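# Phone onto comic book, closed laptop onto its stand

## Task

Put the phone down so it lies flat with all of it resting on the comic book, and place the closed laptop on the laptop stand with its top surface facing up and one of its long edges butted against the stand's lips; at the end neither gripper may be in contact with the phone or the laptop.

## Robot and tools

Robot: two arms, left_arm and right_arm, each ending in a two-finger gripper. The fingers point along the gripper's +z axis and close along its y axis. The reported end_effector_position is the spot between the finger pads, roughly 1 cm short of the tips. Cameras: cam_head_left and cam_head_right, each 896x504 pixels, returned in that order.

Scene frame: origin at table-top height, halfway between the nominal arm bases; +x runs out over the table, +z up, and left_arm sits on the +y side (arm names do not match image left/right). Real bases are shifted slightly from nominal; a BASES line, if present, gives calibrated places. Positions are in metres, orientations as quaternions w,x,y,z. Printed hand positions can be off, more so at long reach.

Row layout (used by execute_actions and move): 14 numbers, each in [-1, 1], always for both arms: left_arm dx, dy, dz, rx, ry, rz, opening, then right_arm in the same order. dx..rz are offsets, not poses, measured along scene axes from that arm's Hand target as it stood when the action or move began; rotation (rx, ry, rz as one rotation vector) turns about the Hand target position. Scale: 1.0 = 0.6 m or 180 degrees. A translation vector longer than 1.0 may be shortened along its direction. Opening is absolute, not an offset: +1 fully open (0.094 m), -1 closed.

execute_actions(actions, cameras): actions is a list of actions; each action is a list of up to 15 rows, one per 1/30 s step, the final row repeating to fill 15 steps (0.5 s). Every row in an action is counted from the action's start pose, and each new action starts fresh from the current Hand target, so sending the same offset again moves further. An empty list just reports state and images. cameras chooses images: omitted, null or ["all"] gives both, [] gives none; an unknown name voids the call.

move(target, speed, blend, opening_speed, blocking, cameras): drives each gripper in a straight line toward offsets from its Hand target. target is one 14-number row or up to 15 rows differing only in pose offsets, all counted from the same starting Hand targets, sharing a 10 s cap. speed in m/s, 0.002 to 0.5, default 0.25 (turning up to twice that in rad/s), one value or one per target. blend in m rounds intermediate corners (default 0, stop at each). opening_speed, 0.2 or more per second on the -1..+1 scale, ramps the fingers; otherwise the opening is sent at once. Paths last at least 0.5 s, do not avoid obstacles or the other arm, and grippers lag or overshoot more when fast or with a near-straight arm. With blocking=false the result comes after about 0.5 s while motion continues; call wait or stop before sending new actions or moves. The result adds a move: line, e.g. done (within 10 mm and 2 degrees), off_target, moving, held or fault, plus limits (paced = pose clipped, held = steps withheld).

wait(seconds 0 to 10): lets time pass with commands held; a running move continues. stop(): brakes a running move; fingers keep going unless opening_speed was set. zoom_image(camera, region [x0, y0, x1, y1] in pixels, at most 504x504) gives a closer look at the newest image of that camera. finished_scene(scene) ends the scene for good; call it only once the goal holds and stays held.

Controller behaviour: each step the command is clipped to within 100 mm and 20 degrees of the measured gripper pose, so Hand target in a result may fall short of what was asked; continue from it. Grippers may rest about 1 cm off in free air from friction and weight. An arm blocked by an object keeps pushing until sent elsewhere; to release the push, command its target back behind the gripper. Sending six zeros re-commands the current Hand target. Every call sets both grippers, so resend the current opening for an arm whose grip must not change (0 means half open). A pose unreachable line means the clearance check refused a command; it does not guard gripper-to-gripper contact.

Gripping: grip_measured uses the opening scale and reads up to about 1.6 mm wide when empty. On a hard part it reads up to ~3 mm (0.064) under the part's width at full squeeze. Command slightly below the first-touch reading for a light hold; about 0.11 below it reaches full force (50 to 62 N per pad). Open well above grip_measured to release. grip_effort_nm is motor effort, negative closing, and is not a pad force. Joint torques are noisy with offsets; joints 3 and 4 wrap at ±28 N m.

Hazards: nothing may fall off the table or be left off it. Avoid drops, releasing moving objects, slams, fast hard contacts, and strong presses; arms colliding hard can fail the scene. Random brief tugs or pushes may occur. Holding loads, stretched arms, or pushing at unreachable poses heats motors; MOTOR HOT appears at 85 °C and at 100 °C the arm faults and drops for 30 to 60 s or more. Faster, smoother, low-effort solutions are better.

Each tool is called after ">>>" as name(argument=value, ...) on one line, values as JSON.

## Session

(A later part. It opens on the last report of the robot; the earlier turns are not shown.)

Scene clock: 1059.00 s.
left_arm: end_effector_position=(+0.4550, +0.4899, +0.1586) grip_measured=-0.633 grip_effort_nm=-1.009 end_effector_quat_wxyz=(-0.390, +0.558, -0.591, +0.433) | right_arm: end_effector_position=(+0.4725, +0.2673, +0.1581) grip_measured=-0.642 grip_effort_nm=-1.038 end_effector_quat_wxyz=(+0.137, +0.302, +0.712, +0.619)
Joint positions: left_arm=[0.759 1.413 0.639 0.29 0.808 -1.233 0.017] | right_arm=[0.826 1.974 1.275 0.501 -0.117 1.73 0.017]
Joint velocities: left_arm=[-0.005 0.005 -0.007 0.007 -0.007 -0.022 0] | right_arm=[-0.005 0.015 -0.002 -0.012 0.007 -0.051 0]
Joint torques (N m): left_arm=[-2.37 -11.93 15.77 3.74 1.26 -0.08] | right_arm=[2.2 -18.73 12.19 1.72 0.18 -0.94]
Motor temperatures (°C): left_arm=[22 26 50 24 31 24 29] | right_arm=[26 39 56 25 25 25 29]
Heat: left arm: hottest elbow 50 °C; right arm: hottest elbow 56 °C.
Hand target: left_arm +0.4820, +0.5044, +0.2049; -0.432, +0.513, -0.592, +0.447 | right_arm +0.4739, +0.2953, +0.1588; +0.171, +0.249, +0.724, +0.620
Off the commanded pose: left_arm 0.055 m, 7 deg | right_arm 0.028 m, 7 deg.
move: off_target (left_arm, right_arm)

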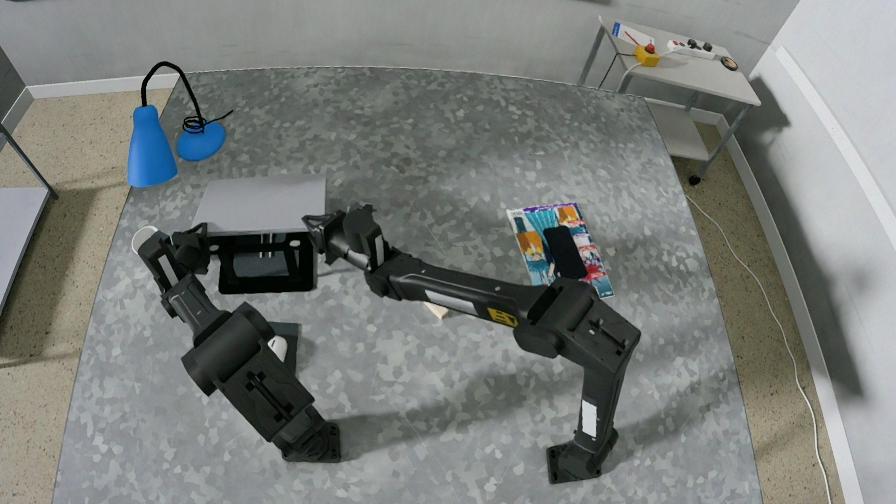

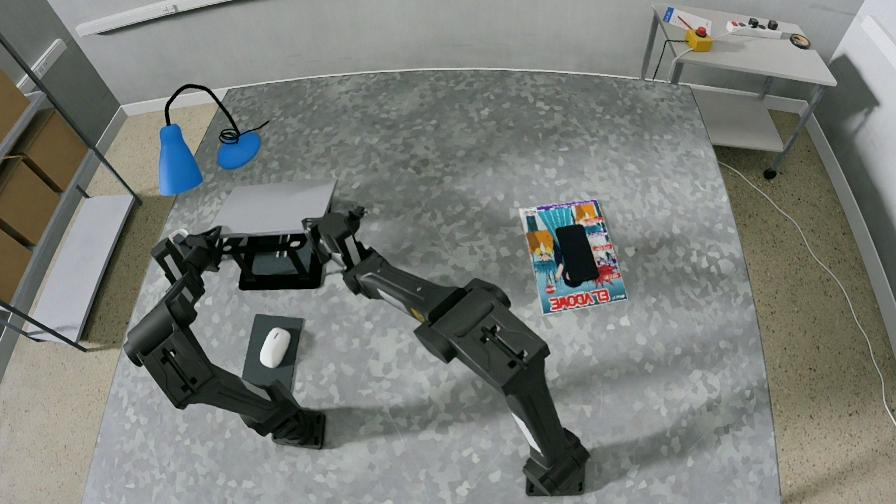

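>>> move(target=[-0.07,0.01,0.0,0,0,0,-0.85,-0.06,0.01,0.01,0,0,0,-0.85], speed=0.04)

>>> zoom_image(camera="cam_head_left", region=[180, 165, 360, 275])

>>> zoom_image(camera="cam_head_right", region=[190, 165, 370, 275])

Scene clock: 1088.60 s.
left_arm: end_effector_position=(+0.4366, +0.5072, +0.1588) grip_measured=-0.633 grip_effort_nm=-1.009 end_effector_quat_wxyz=(+0.394, -0.554, +0.589, -0.437) | right_arm: end_effector_position=(+0.4542, +0.2839, +0.1601) grip_measured=-0.642 grip_effort_nm=-1.038 end_effector_quat_wxyz=(+0.143, +0.299, +0.710, +0.621)
Joint positions: left_arm=[0.829 1.416 0.639 0.276 0.877 -1.194 0.017] | right_arm=[0.869 1.974 1.275 0.51 -0.071 1.73 0.017]
Joint velocities: left_arm=[0.005 -0.005 -0.002 0.007 0.037 0.022 0] | right_arm=[-0.015 -0.015 -0.007 0.002 -0.022 -0.022 0]
Joint torques (N m): left_arm=[-0.91 -15.68 11.22 2.62 1.72 0.03] | right_arm=[2.78 -22.48 8.42 1.89 0.27 -0.86]
Motor temperatures (°C): left_arm=[22 27 49 24 31 24 30] | right_arm=[26 40 53 25 24 26 29]
Heat: left arm: hottest elbow 49 °C; right arm: hottest elbow 53 °C.
Hand target: left_arm +0.4402, +0.5107, +0.2049; -0.432, +0.513, -0.592, +0.446 | right_arm +0.4380, +0.3018, +0.1653; +0.171, +0.249, +0.724, +0.620
Off the commanded pose: left_arm 0.046 m, 6 deg | right_arm 0.024 m, 7 deg.
move: off_target (left_arm, right_arm)

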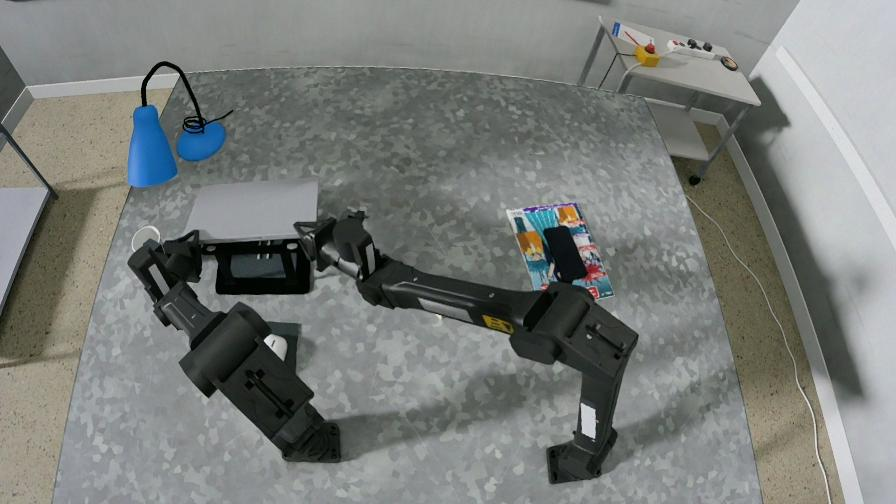

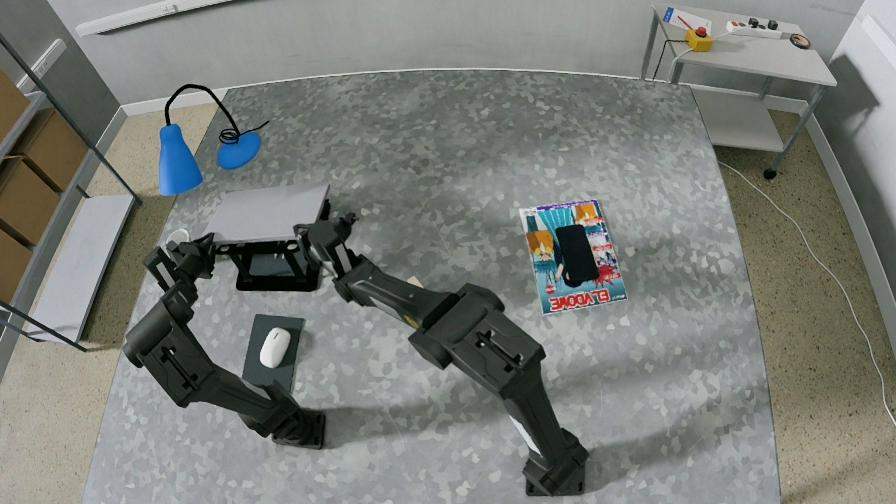

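Scaled by 2.800.

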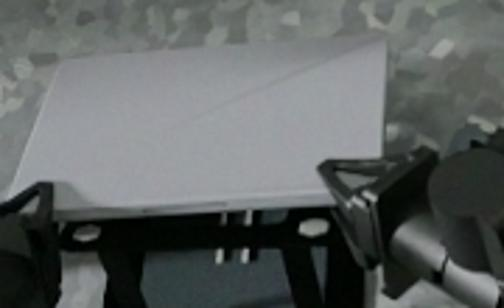

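Scaled by 2.800.

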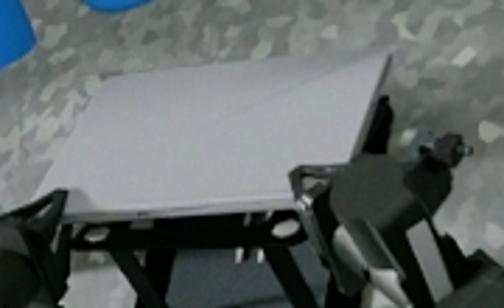

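>>> move(target=[0.0,-0.02,0.05,0,0,0,-0.85,0.0,-0.02,0.06,0,0,0,-0.85], speed=0.05)

>>> zoom_image(camera="cam_head_left", region=[180, 165, 360, 275])

>>> zoom_image(camera="cam_head_right", region=[190, 165, 370, 275])

Scene clock: 1093.60 s.
left_arm: end_effector_position=(+0.4302, +0.5035, +0.1628) grip_measured=-0.633 grip_effort_nm=-1.004 end_effector_quat_wxyz=(-0.381, +0.571, -0.586, +0.430) | right_arm: end_effector_position=(+0.4509, +0.2813, +0.1710) grip_measured=-0.642 grip_effort_nm=-1.038 end_effector_quat_wxyz=(+0.137, +0.302, +0.717, +0.613)
Joint positions: left_arm=[0.829 1.372 0.639 0.189 0.855 -1.189 0.017] | right_arm=[0.869 1.94 1.275 0.452 -0.076 1.732 0.017]
Joint velocities: left_arm=[-0.005 -0.005 -0.007 0.007 0.007 0.022 0] | right_arm=[-0.024 -0.024 -0.007 -0.002 0.007 -0.066 0]
Joint torques (N m): left_arm=[-1.38 -18.84 12.85 2.56 1.97 -0.15] | right_arm=[1.9 -25.47 8.12 1.55 0.09 -0.91]
Motor temperatures (°C): left_arm=[22 27 48 24 32 24 30] | right_arm=[26 41 52 25 24 26 29]
Heat: left arm: hottest elbow 48 °C; right arm: hottest elbow 52 °C.
Hand target: left_arm +0.4402, +0.4988, +0.2347; -0.432, +0.513, -0.592, +0.447 | right_arm +0.4384, +0.2900, +0.2013; +0.171, +0.249, +0.724, +0.620
Off the commanded pose: left_arm 0.073 m, 9 deg | right_arm 0.034 m, 7 deg.
move: off_target (left_arm, right_arm)

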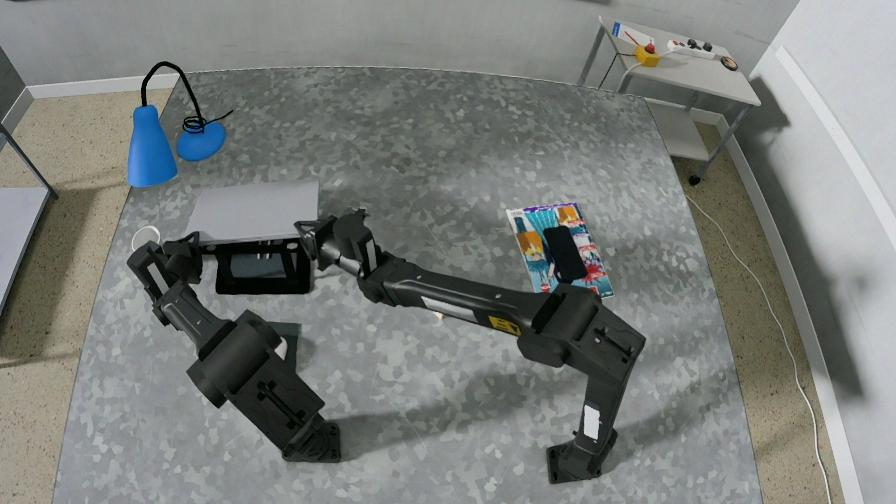

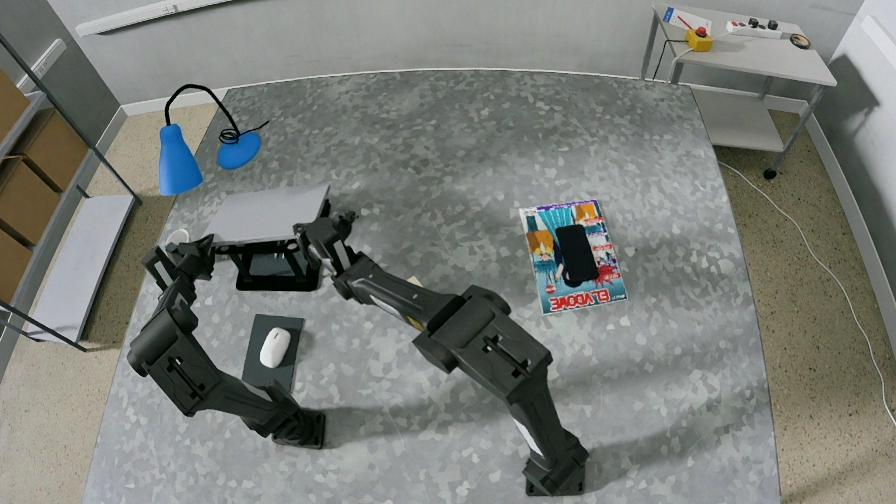

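Scaled by 2.800.

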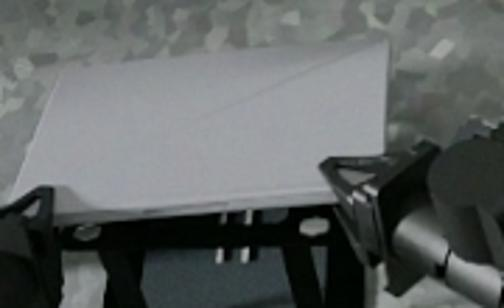

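Scaled by 2.800.

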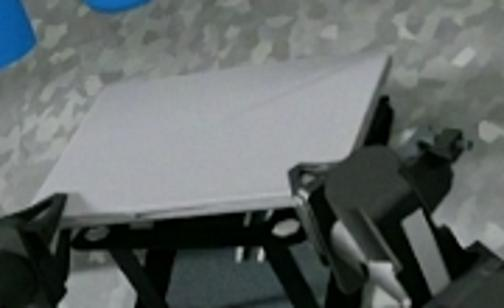

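>>> move(target=[0.0,-0.0,0.05,0,-0.02,0,-0.85,0.0,-0.0,0.03,0,-0.02,0,-0.85], speed=0.05)

>>> zoom_image(camera="cam_head_left", region=[180, 165, 360, 275])

>>> zoom_image(camera="cam_head_right", region=[190, 165, 370, 275])

Scene clock: 1097.67 s.
left_arm: end_effector_position=(+0.4287, +0.5013, +0.1806) grip_measured=-0.633 grip_effort_nm=-1.009 end_effector_quat_wxyz=(-0.388, +0.567, -0.578, +0.441) | right_arm: end_effector_position=(+0.4503, +0.2789, +0.1889) grip_measured=-0.642 grip_effort_nm=-1.048 end_effector_quat_wxyz=(+0.151, +0.291, +0.714, +0.619)
Joint positions: left_arm=[0.832 1.334 0.639 0.191 0.87 -1.225 0.017] | right_arm=[0.869 1.914 1.271 0.452 -0.07 1.705 0.017]
Joint velocities: left_arm=[0.005 -0.015 0.007 -0.037 -0.037 -0.037 0] | right_arm=[-0.015 -0.015 -0.012 0.002 -0.037 -0.022 0]
Joint torques (N m): left_arm=[-1.9 -19.37 13.82 3.93 2.19 -0.43] | right_arm=[2.08 -24.29 8.68 2.07 0.27 -1.03]
Motor temperatures (°C): left_arm=[22 27 47 24 33 24 30] | right_arm=[26 41 51 25 24 26 29]
Heat: left arm: hottest elbow 47 °C; right arm: hottest elbow 51 °C.
Hand target: left_arm +0.4401, +0.4987, +0.2647; -0.450, +0.499, -0.578, +0.463 | right_arm +0.4386, +0.2899, +0.2191; +0.194, +0.229, +0.719, +0.627
Off the commanded pose: left_arm 0.085 m, 11 deg | right_arm 0.034 m, 9 deg.
move: off_target (left_arm, right_arm)

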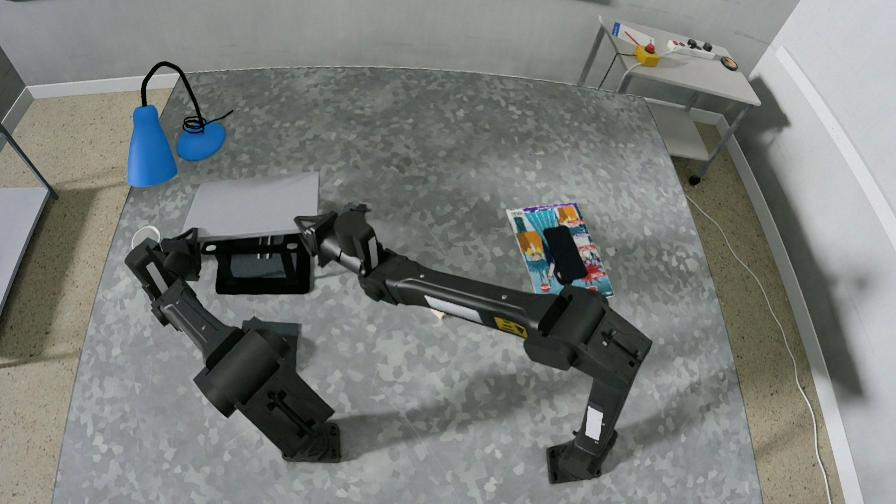

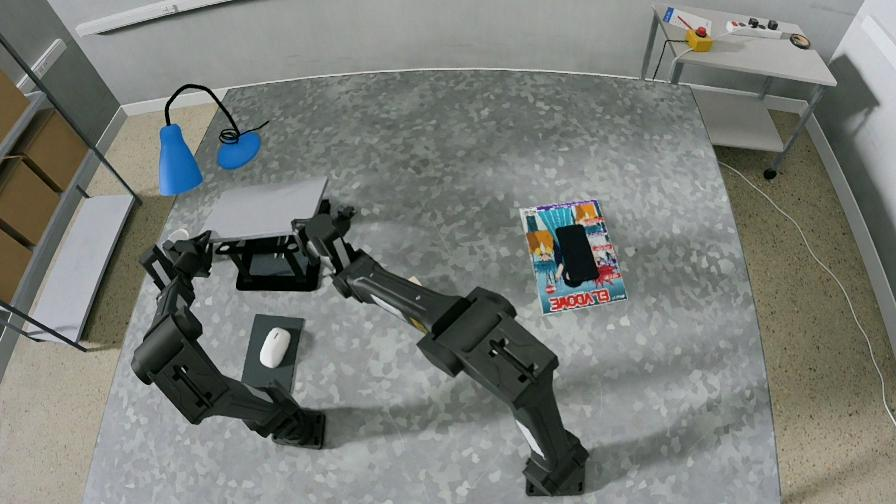

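Scaled by 2.800.

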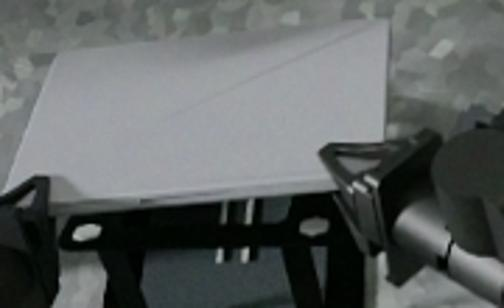

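Scaled by 2.800.

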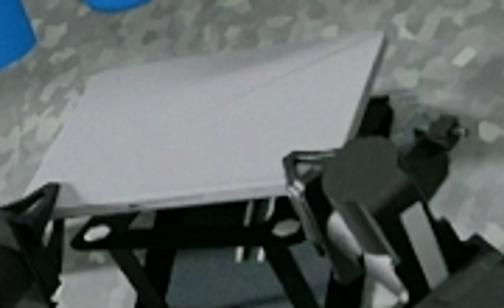

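>>> move(target=[-0.05,0.01,0.0,0,0,-0.014,-0.85,-0.055,0.01,0.0,0,0,-0.014,-0.85], speed=0.05)

>>> zoom_image(camera="cam_head_left", region=[180, 165, 360, 275])

>>> zoom_image(camera="cam_head_right", region=[190, 165, 370, 275])

Scene clock: 1114.40 s.
left_arm: end_effector_position=(+0.4062, +0.5108, +0.1908) grip_measured=-0.633 grip_effort_nm=-1.009 end_effector_quat_wxyz=(-0.391, +0.548, -0.580, +0.459) | right_arm: end_effector_position=(+0.4204, +0.2866, +0.1991) grip_measured=-0.642 grip_effort_nm=-1.043 end_effector_quat_wxyz=(+0.171, +0.297, +0.708, +0.618)
Joint positions: left_arm=[0.912 1.317 0.639 0.16 0.986 -1.178 0.017] | right_arm=[0.93 1.874 1.233 0.461 0.032 1.704 0.017]
Joint velocities: left_arm=[-0.005 -0.005 -0.002 0.012 -0.007 0.066 0] | right_arm=[-0.005 0.005 0.012 -0.002 -0.037 0.022 -0.001]
Joint torques (N m): left_arm=[-1.67 -19.31 13.39 2.36 2.33 -0.22] | right_arm=[2.49 -23.24 8.1 2.18 0.42 -0.95]
Motor temperatures (°C): left_arm=[22 27 44 24 36 24 30] | right_arm=[26 42 48 25 24 27 29]
Heat: left arm: hottest elbow 44 °C; right arm: hottest elbow 48 °C.
Hand target: left_arm +0.4104, +0.5049, +0.2646; -0.440, +0.487, -0.589, +0.472 | right_arm +0.4057, +0.2965, +0.2196; +0.207, +0.245, +0.714, +0.623
Off the commanded pose: left_arm 0.074 m, 9 deg | right_arm 0.027 m, 7 deg.
move: off_target (left_arm, right_arm)

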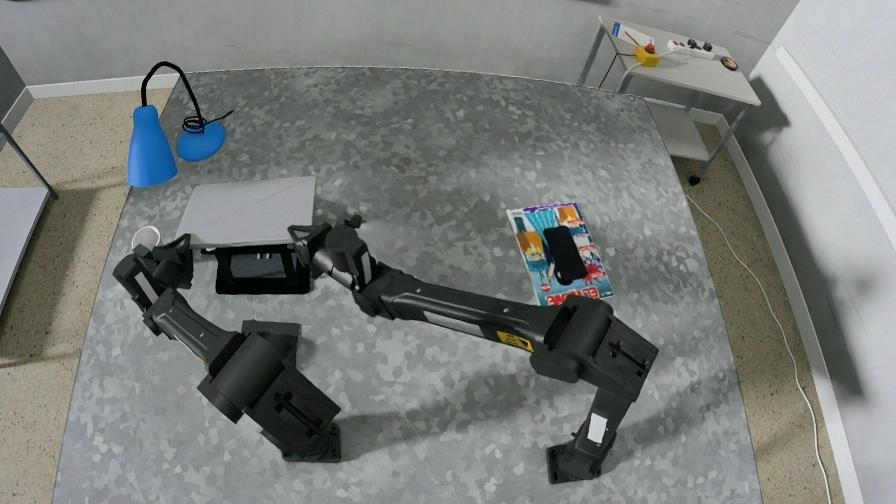

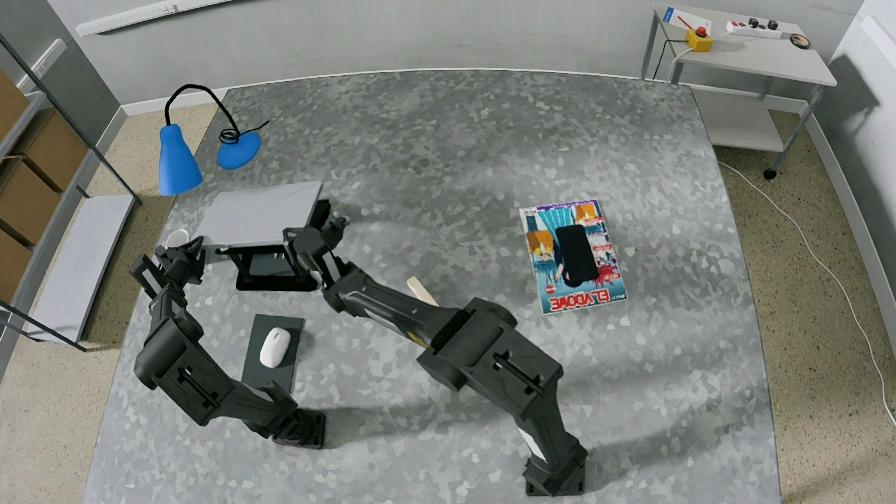

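Scaled by 2.800.

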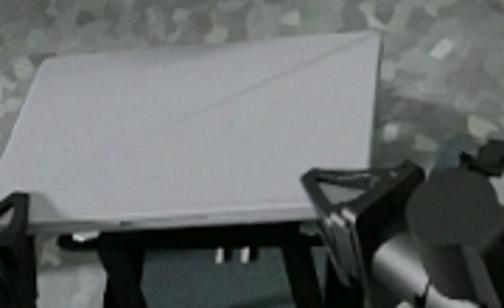

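Scaled by 2.800.

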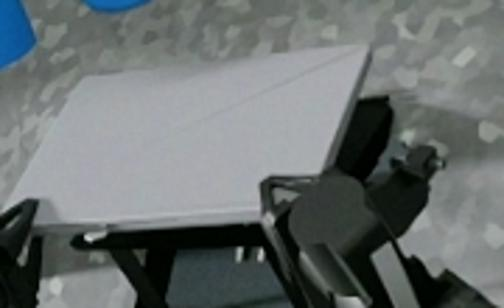

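>>> move(target=[0.0,0.0,-0.07,0,0,0,-0.85,0.0,0.0,-0.07,0,0,0,-0.85], speed=0.03)

>>> zoom_image(camera="cam_head_left", region=[180, 165, 360, 275])

>>> zoom_image(camera="cam_head_right", region=[190, 165, 370, 275])

Scene clock: 1124.33 s.
left_arm: end_effector_position=(+0.4038, +0.5062, +0.1753) grip_measured=-0.633 grip_effort_nm=-1.009 end_effector_quat_wxyz=(+0.399, -0.537, +0.584, -0.459) | right_arm: end_effector_position=(+0.4161, +0.2819, +0.1827) grip_measured=-0.642 grip_effort_nm=-1.033 end_effector_quat_wxyz=(+0.175, +0.294, +0.700, +0.626)
Joint positions: left_arm=[0.912 1.348 0.6 0.253 0.996 -1.173 0.017] | right_arm=[0.931 1.896 1.193 0.548 0.035 1.701 0.017]
Joint velocities: left_arm=[-0.005 0.005 0.002 -0.012 -0.007 -0.037 0] | right_arm=[-0.005 -0.015 0.007 0.002 0.051 0.037 0]
Joint torques (N m): left_arm=[-2.02 -15.15 11.26 3.75 2.06 -0.21] | right_arm=[2.32 -19.55 8.32 2.54 0.3 -0.92]
Motor temperatures (°C): left_arm=[22 28 44 24 38 24 30] | right_arm=[26 41 46 25 24 27 29]
Heat: left arm: hottest elbow 44 °C; right arm: hottest elbow 46 °C.
Hand target: left_arm +0.4103, +0.5050, +0.2227; -0.440, +0.487, -0.589, +0.472 | right_arm +0.4051, +0.2965, +0.1778; +0.207, +0.245, +0.714, +0.623
Off the commanded pose: left_arm 0.048 m, 8 deg | right_arm 0.019 m, 7 deg.
move: off_target (left_arm, right_arm)

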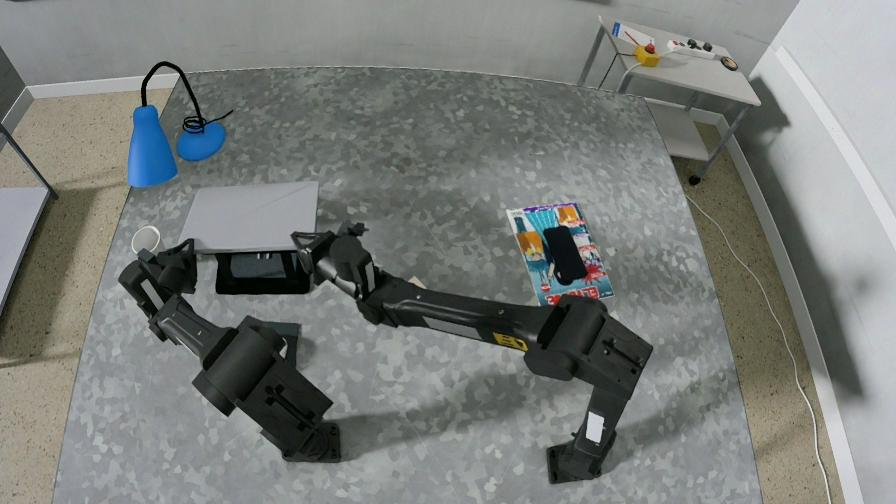

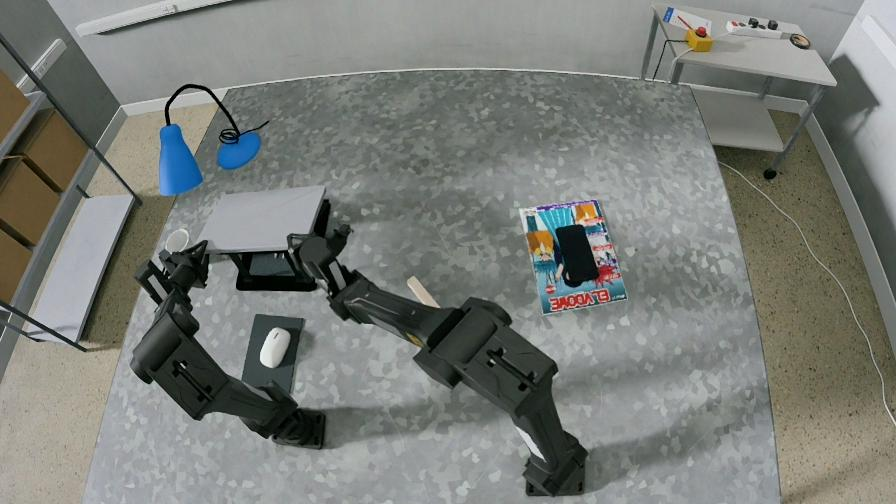

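Scaled by 2.800.

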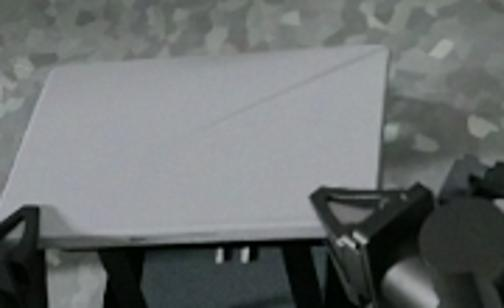

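Scaled by 2.800.

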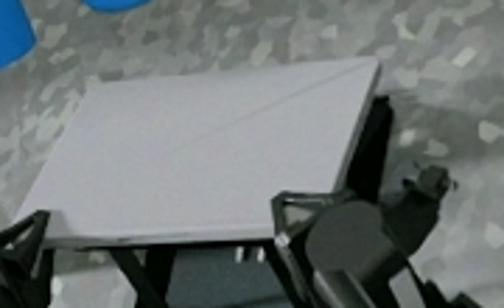

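>>> move(target=[0.0,0.01,-0.035,0,0,0,-0.85,0.0,0.005,-0.035,0,0,0,-0.85], speed=0.03)

>>> zoom_image(camera="cam_head_left", region=[180, 165, 360, 275])

>>> zoom_image(camera="cam_head_right", region=[190, 165, 370, 275])

Scene clock: 1128.73 s.
left_arm: end_effector_position=(+0.4050, +0.5097, +0.1627) grip_measured=-0.633 grip_effort_nm=-1.004 end_effector_quat_wxyz=(+0.402, -0.532, +0.583, -0.464) | right_arm: end_effector_position=(+0.4168, +0.2853, +0.1713) grip_measured=-0.642 grip_effort_nm=-1.038 end_effector_quat_wxyz=(+0.180, +0.289, +0.697, +0.631)
Joint positions: left_arm=[0.918 1.398 0.591 0.325 1.011 -1.178 0.017] | right_arm=[0.934 1.927 1.193 0.595 0.039 1.693 0.017]
Joint velocities: left_arm=[0.005 -0.005 -0.002 0.027 -0.022 -0.051 0.001] | right_arm=[-0.015 0.005 0.002 -0.007 -0.081 -0.007 -0.001]
Joint torques (N m): left_arm=[-1.49 -14.8 10.44 3.7 1.79 -0.09] | right_arm=[2.26 -19.02 7.87 2.5 0.24 -0.84]
Motor temperatures (°C): left_arm=[22 28 43 24 38 24 30] | right_arm=[26 40 46 25 24 27 30]
Heat: left arm: hottest elbow 43 °C; right arm: hottest elbow 46 °C.
Hand target: left_arm +0.4103, +0.5108, +0.2018; +0.439, -0.487, +0.589, -0.472 | right_arm +0.4049, +0.2994, +0.1568; +0.207, +0.245, +0.714, +0.623
Off the commanded pose: left_arm 0.039 m, 7 deg | right_arm 0.023 m, 6 deg.
move: off_target (left_arm, right_arm)

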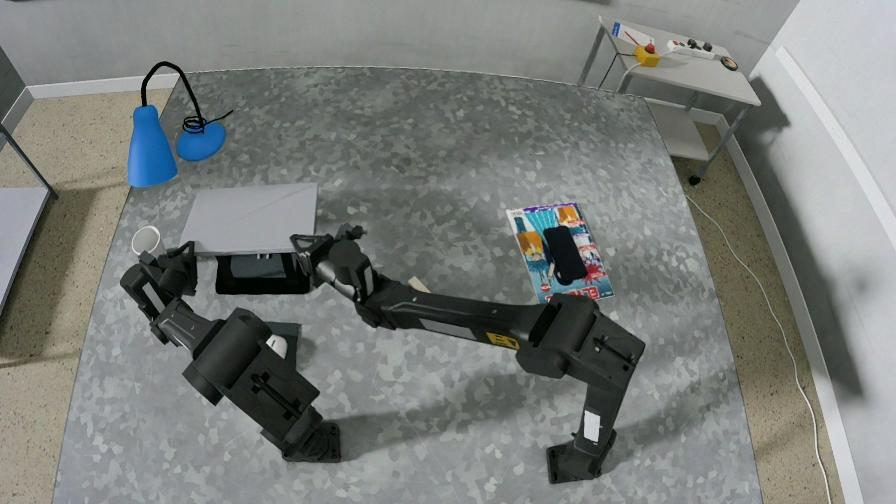

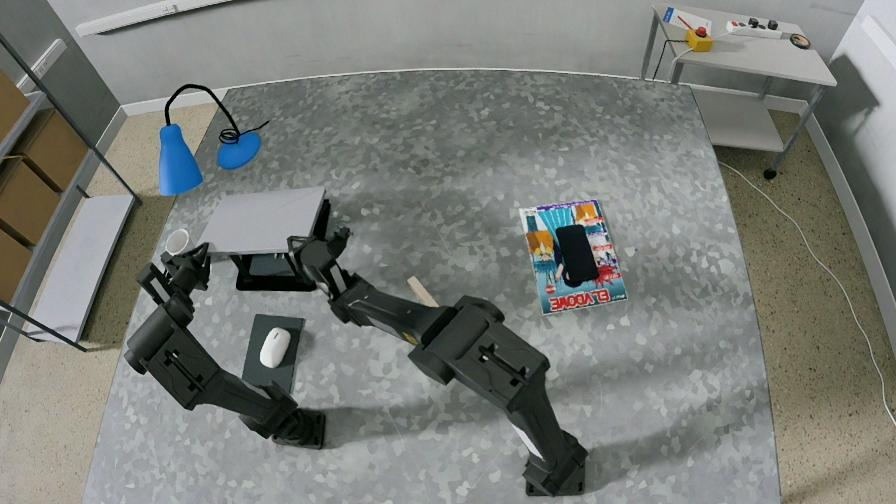

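Scaled by 2.800.

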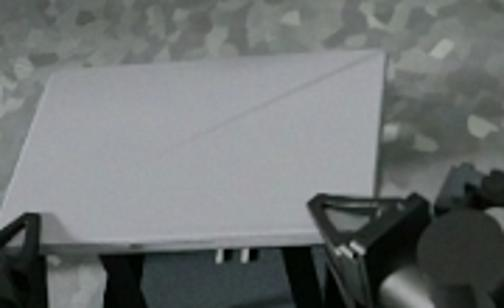

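Scaled by 2.800.

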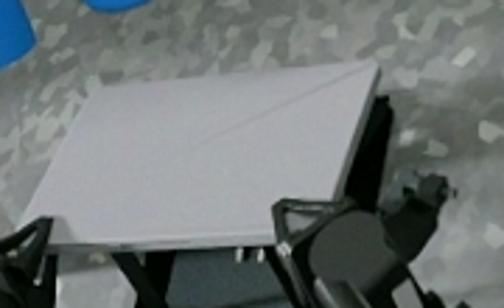

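>>> move(target=[0.0,0.0,-0.025,0,0.05,0,-0.85,0.0,0.0,-0.03,0,0.05,0,-0.85], speed=0.03)

>>> zoom_image(camera="cam_head_left", region=[180, 165, 360, 275])

>>> zoom_image(camera="cam_head_right", region=[190, 165, 370, 275])

Scene clock: 1134.77 s.
left_arm: end_effector_position=(+0.3972, +0.5083, +0.1525) grip_measured=-0.633 grip_effort_nm=-1.004 end_effector_quat_wxyz=(+0.366, -0.559, +0.605, -0.433) | right_arm: end_effector_position=(+0.4138, +0.2848, +0.1626) grip_measured=-0.648 grip_effort_nm=-1.043 end_effector_quat_wxyz=(+0.143, +0.319, +0.700, +0.622)
Joint positions: left_arm=[0.92 1.361 0.63 0.056 0.962 -1.036 0.017] | right_arm=[0.933 1.922 1.193 0.543 0.021 1.775 0.017]
Joint velocities: left_arm=[-0.005 -0.005 0.017 0.002 0.007 -0.022 0] | right_arm=[-0.015 -0.005 0.012 -0.022 -0.007 -0.066 0.001]
Joint torques (N m): left_arm=[-2.67 -13.63 13.14 0.79 0.92 0.39] | right_arm=[1.85 -18.55 8.87 0.73 -0.26 -0.47]
Motor temperatures (°C): left_arm=[22 28 43 24 37 24 30] | right_arm=[26 41 45 25 24 26 30]
Heat: left arm: hottest elbow 43 °C; right arm: hottest elbow 45 °C.
Hand target: left_arm +0.4102, +0.5113, +0.1863; -0.392, +0.522, -0.622, +0.431 | right_arm +0.4046, +0.2995, +0.1388; +0.150, +0.293, +0.728, +0.602
Off the commanded pose: left_arm 0.037 m, 6 deg | right_arm 0.029 m, 5 deg.
move: off_target (left_arm, right_arm)

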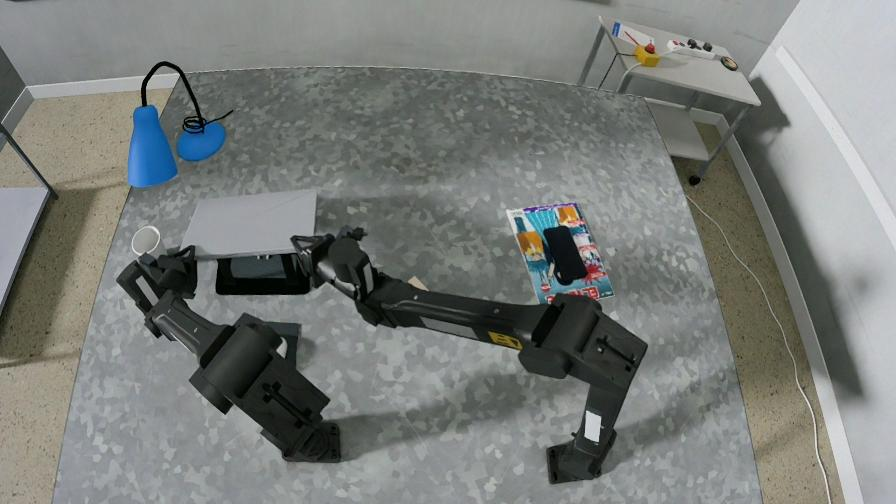

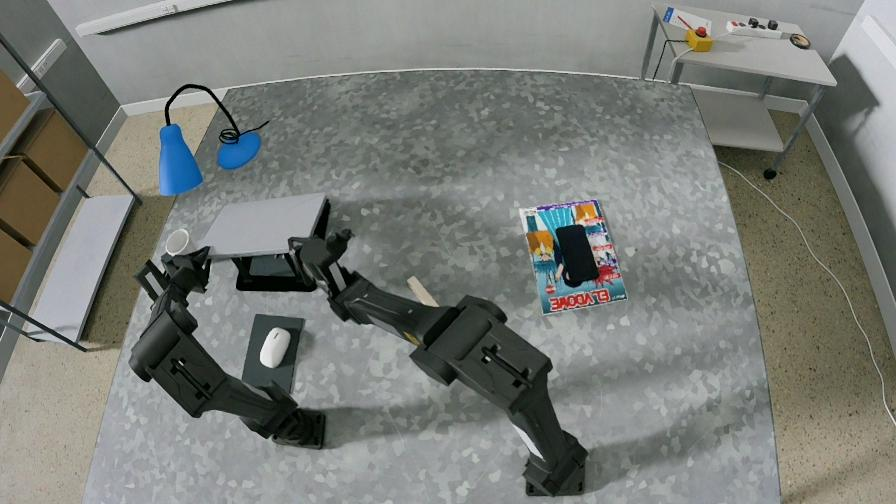

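Scaled by 2.800.

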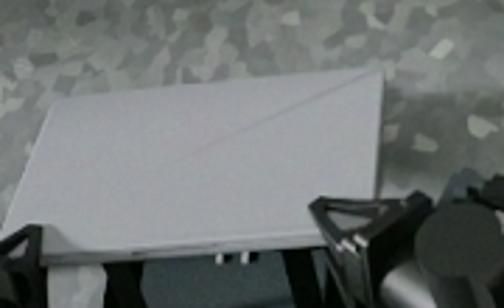

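Scaled by 2.800.

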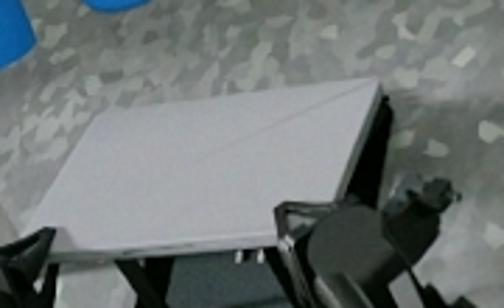

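>>> move(target=[0.01,0.0,-0.02,0,0.0,-0.01,-0.85,0.0,0.0,-0.045,0,0.0,-0.01,-0.85], speed=0.03)

>>> zoom_image(camera="cam_head_left", region=[180, 165, 360, 275])

>>> zoom_image(camera="cam_head_right", region=[190, 165, 370, 275])

Scene clock: 1139.97 s.
left_arm: end_effector_position=(+0.3994, +0.5081, +0.1525) grip_measured=-0.633 grip_effort_nm=-1.009 end_effector_quat_wxyz=(+0.366, -0.552, +0.610, -0.436) | right_arm: end_effector_position=(+0.4160, +0.2839, +0.1645) grip_measured=-0.648 grip_effort_nm=-1.038 end_effector_quat_wxyz=(+0.151, +0.323, +0.694, +0.625)
Joint positions: left_arm=[0.919 1.371 0.637 0.055 0.975 -1.021 0.017] | right_arm=[0.934 1.924 1.193 0.557 0.041 1.777 0.017]
Joint velocities: left_arm=[0.005 -0.015 -0.002 0.002 0.037 0.007 0] | right_arm=[-0.024 -0.005 -0.002 0.007 -0.066 -0.051 -0.001]
Joint torques (N m): left_arm=[-2.9 -9.82 13.41 1.52 1.19 0.44] | right_arm=[2.37 -15.21 7.47 2.21 0.36 -0.42]
Motor temperatures (°C): left_arm=[22 28 43 24 36 24 30] | right_arm=[26 41 45 25 24 26 30]
Heat: left arm: hottest elbow 43 °C; right arm: hottest elbow 45 °C.
Hand target: left_arm +0.4163, +0.5112, +0.1744; +0.385, -0.513, +0.631, -0.437 | right_arm +0.4044, +0.2995, +0.1118; +0.159, +0.305, +0.723, +0.599
Off the commanded pose: left_arm 0.028 m, 6 deg | right_arm 0.056 m, 5 deg.
move: off_target (left_arm, right_arm)

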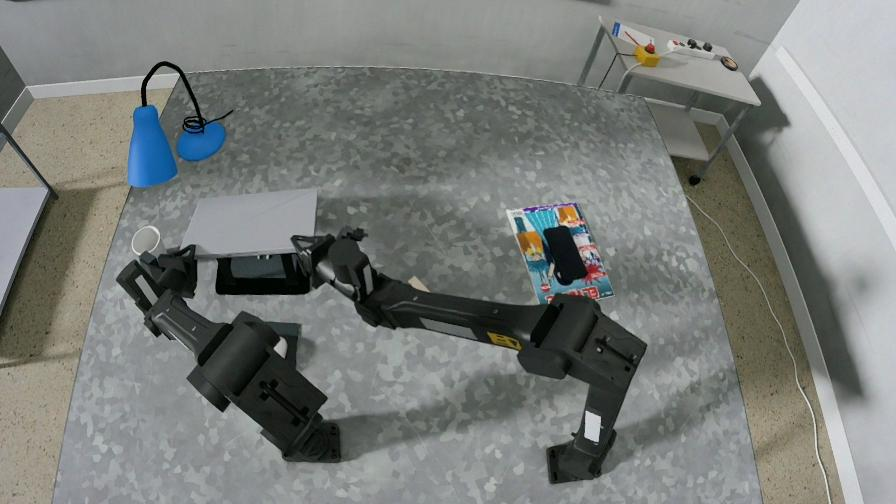

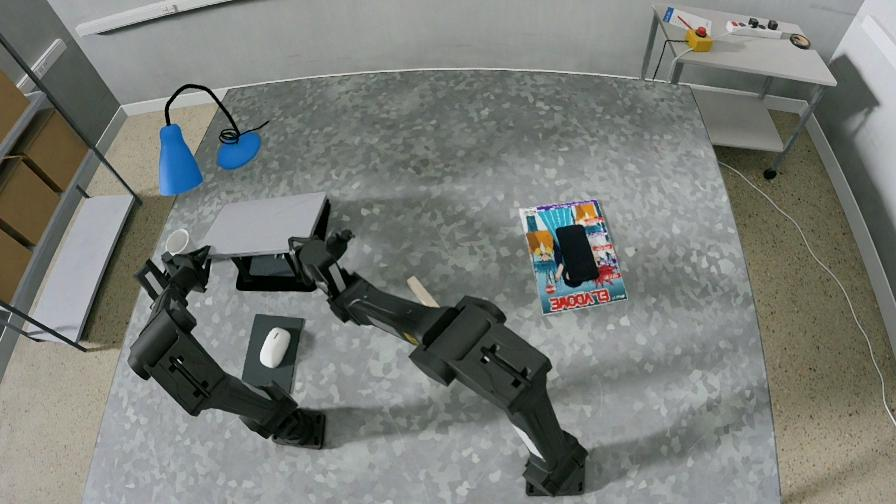

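Scaled by 2.800.

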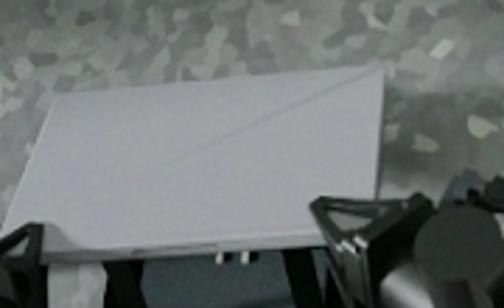

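Scaled by 2.800.

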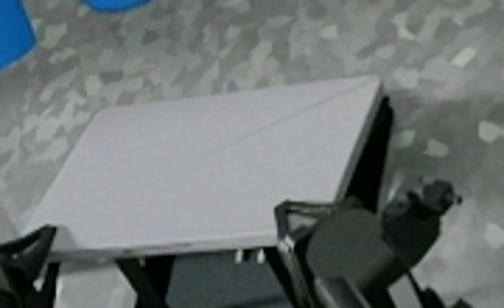

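>>> zoom_image(camera="cam_head_left", region=[190, 175, 270, 235])

>>> zoom_image(camera="cam_head_left", region=[260, 175, 340, 235])

>>> zoom_image(camera="cam_head_right", region=[200, 180, 280, 240])

>>> zoom_image(camera="cam_head_right", region=[280, 180, 360, 240])

>>> zoom_image(camera="cam_head_right", region=[200, 230, 320, 300])

>>> zoom_image(camera="cam_head_left", region=[180, 230, 320, 300])

Scaled by 6.300.

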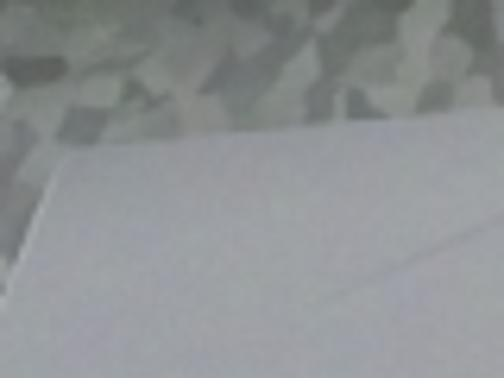

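Scaled by 6.300.

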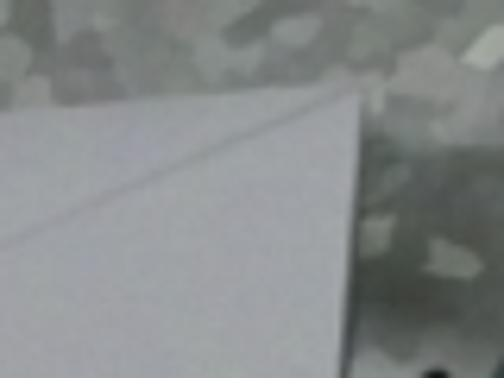

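Scaled by 6.300.

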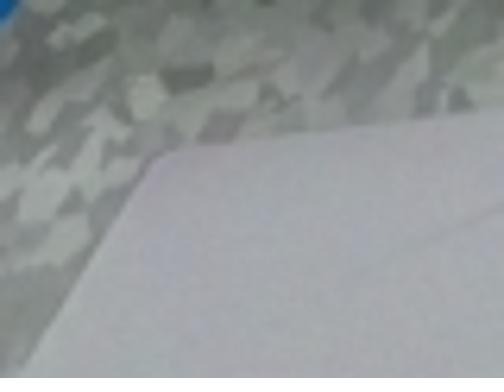

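Scaled by 6.300.

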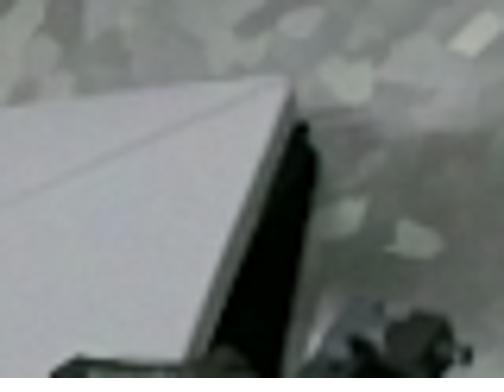

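Scaled by 4.200.

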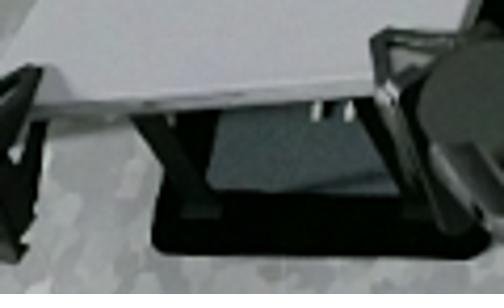

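Scaled by 3.600.

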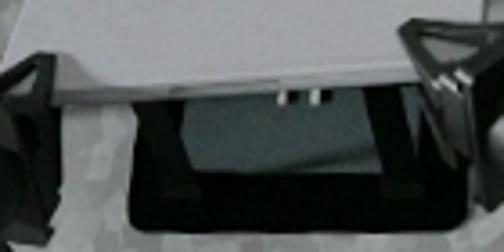

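>>> move(target=[0.0,0.0,0,0,0.05,0,-0.85,0.0,0.0,0.02,0,0.05,0,-0.85], speed=0.03)

>>> zoom_image(camera="cam_head_left", region=[180, 165, 360, 275])

>>> zoom_image(camera="cam_head_right", region=[190, 165, 370, 275])

Scene clock: 1171.60 s.
left_arm: end_effector_position=(+0.4040, +0.5085, +0.1490) grip_measured=-0.633 grip_effort_nm=-1.009 end_effector_quat_wxyz=(+0.312, -0.578, +0.638, -0.402) | right_arm: end_effector_position=(+0.4158, +0.2847, +0.1596) grip_measured=-0.648 grip_effort_nm=-1.043 end_effector_quat_wxyz=(+0.107, +0.364, +0.706, +0.598)
Joint positions: left_arm=[0.891 1.369 0.734 -0.24 0.893 -0.896 0.017] | right_arm=[0.929 1.905 1.221 0.418 0.016 1.874 0.017]
Joint velocities: left_arm=[0.005 -0.005 0.007 0.007 0.007 -0.11 0] | right_arm=[-0.015 -0.015 -0.022 -0.002 -0.051 0.007 -0.001]
Joint torques (N m): left_arm=[-3.14 -13.04 13.49 0.21 0.45 0.53] | right_arm=[2.08 -17.49 8.65 1.05 -0.32 -0.19]
Motor temperatures (°C): left_arm=[22 27 43 24 34 24 30] | right_arm=[26 38 43 25 24 26 30]
Heat: left arm: hottest elbow 43 °C; right arm: hottest elbow 43 °C.
Hand target: left_arm +0.4164, +0.5114, +0.1739; +0.335, -0.545, +0.659, -0.395 | right_arm +0.4047, +0.2995, +0.1236; +0.101, +0.351, +0.733, +0.574
Off the commanded pose: left_arm 0.028 m, 5 deg | right_arm 0.040 m, 4 deg.
move: off_target (left_arm, right_arm)

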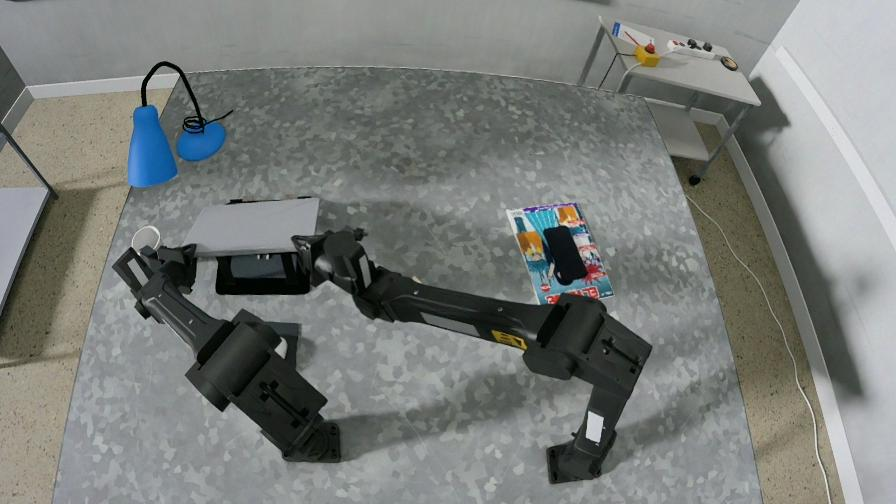

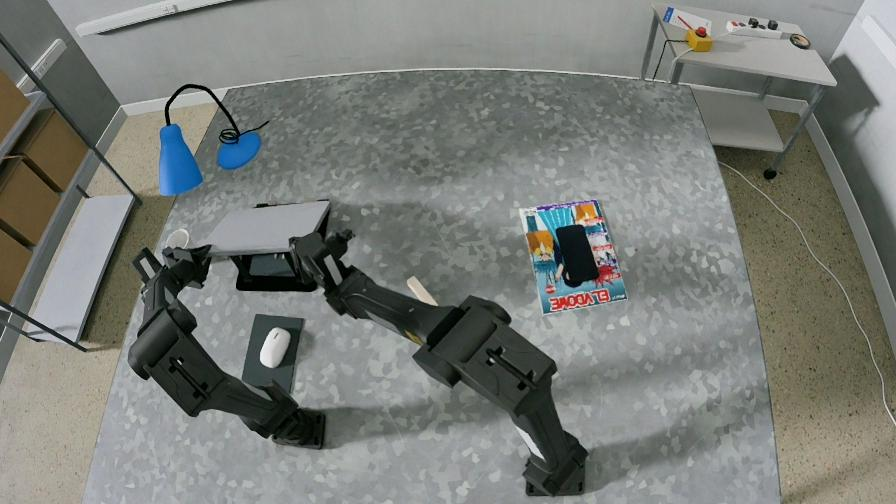

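Scaled by 2.800.

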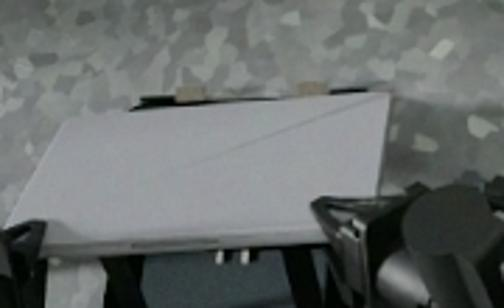

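Scaled by 2.800.

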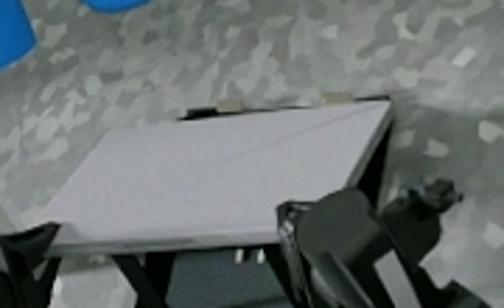

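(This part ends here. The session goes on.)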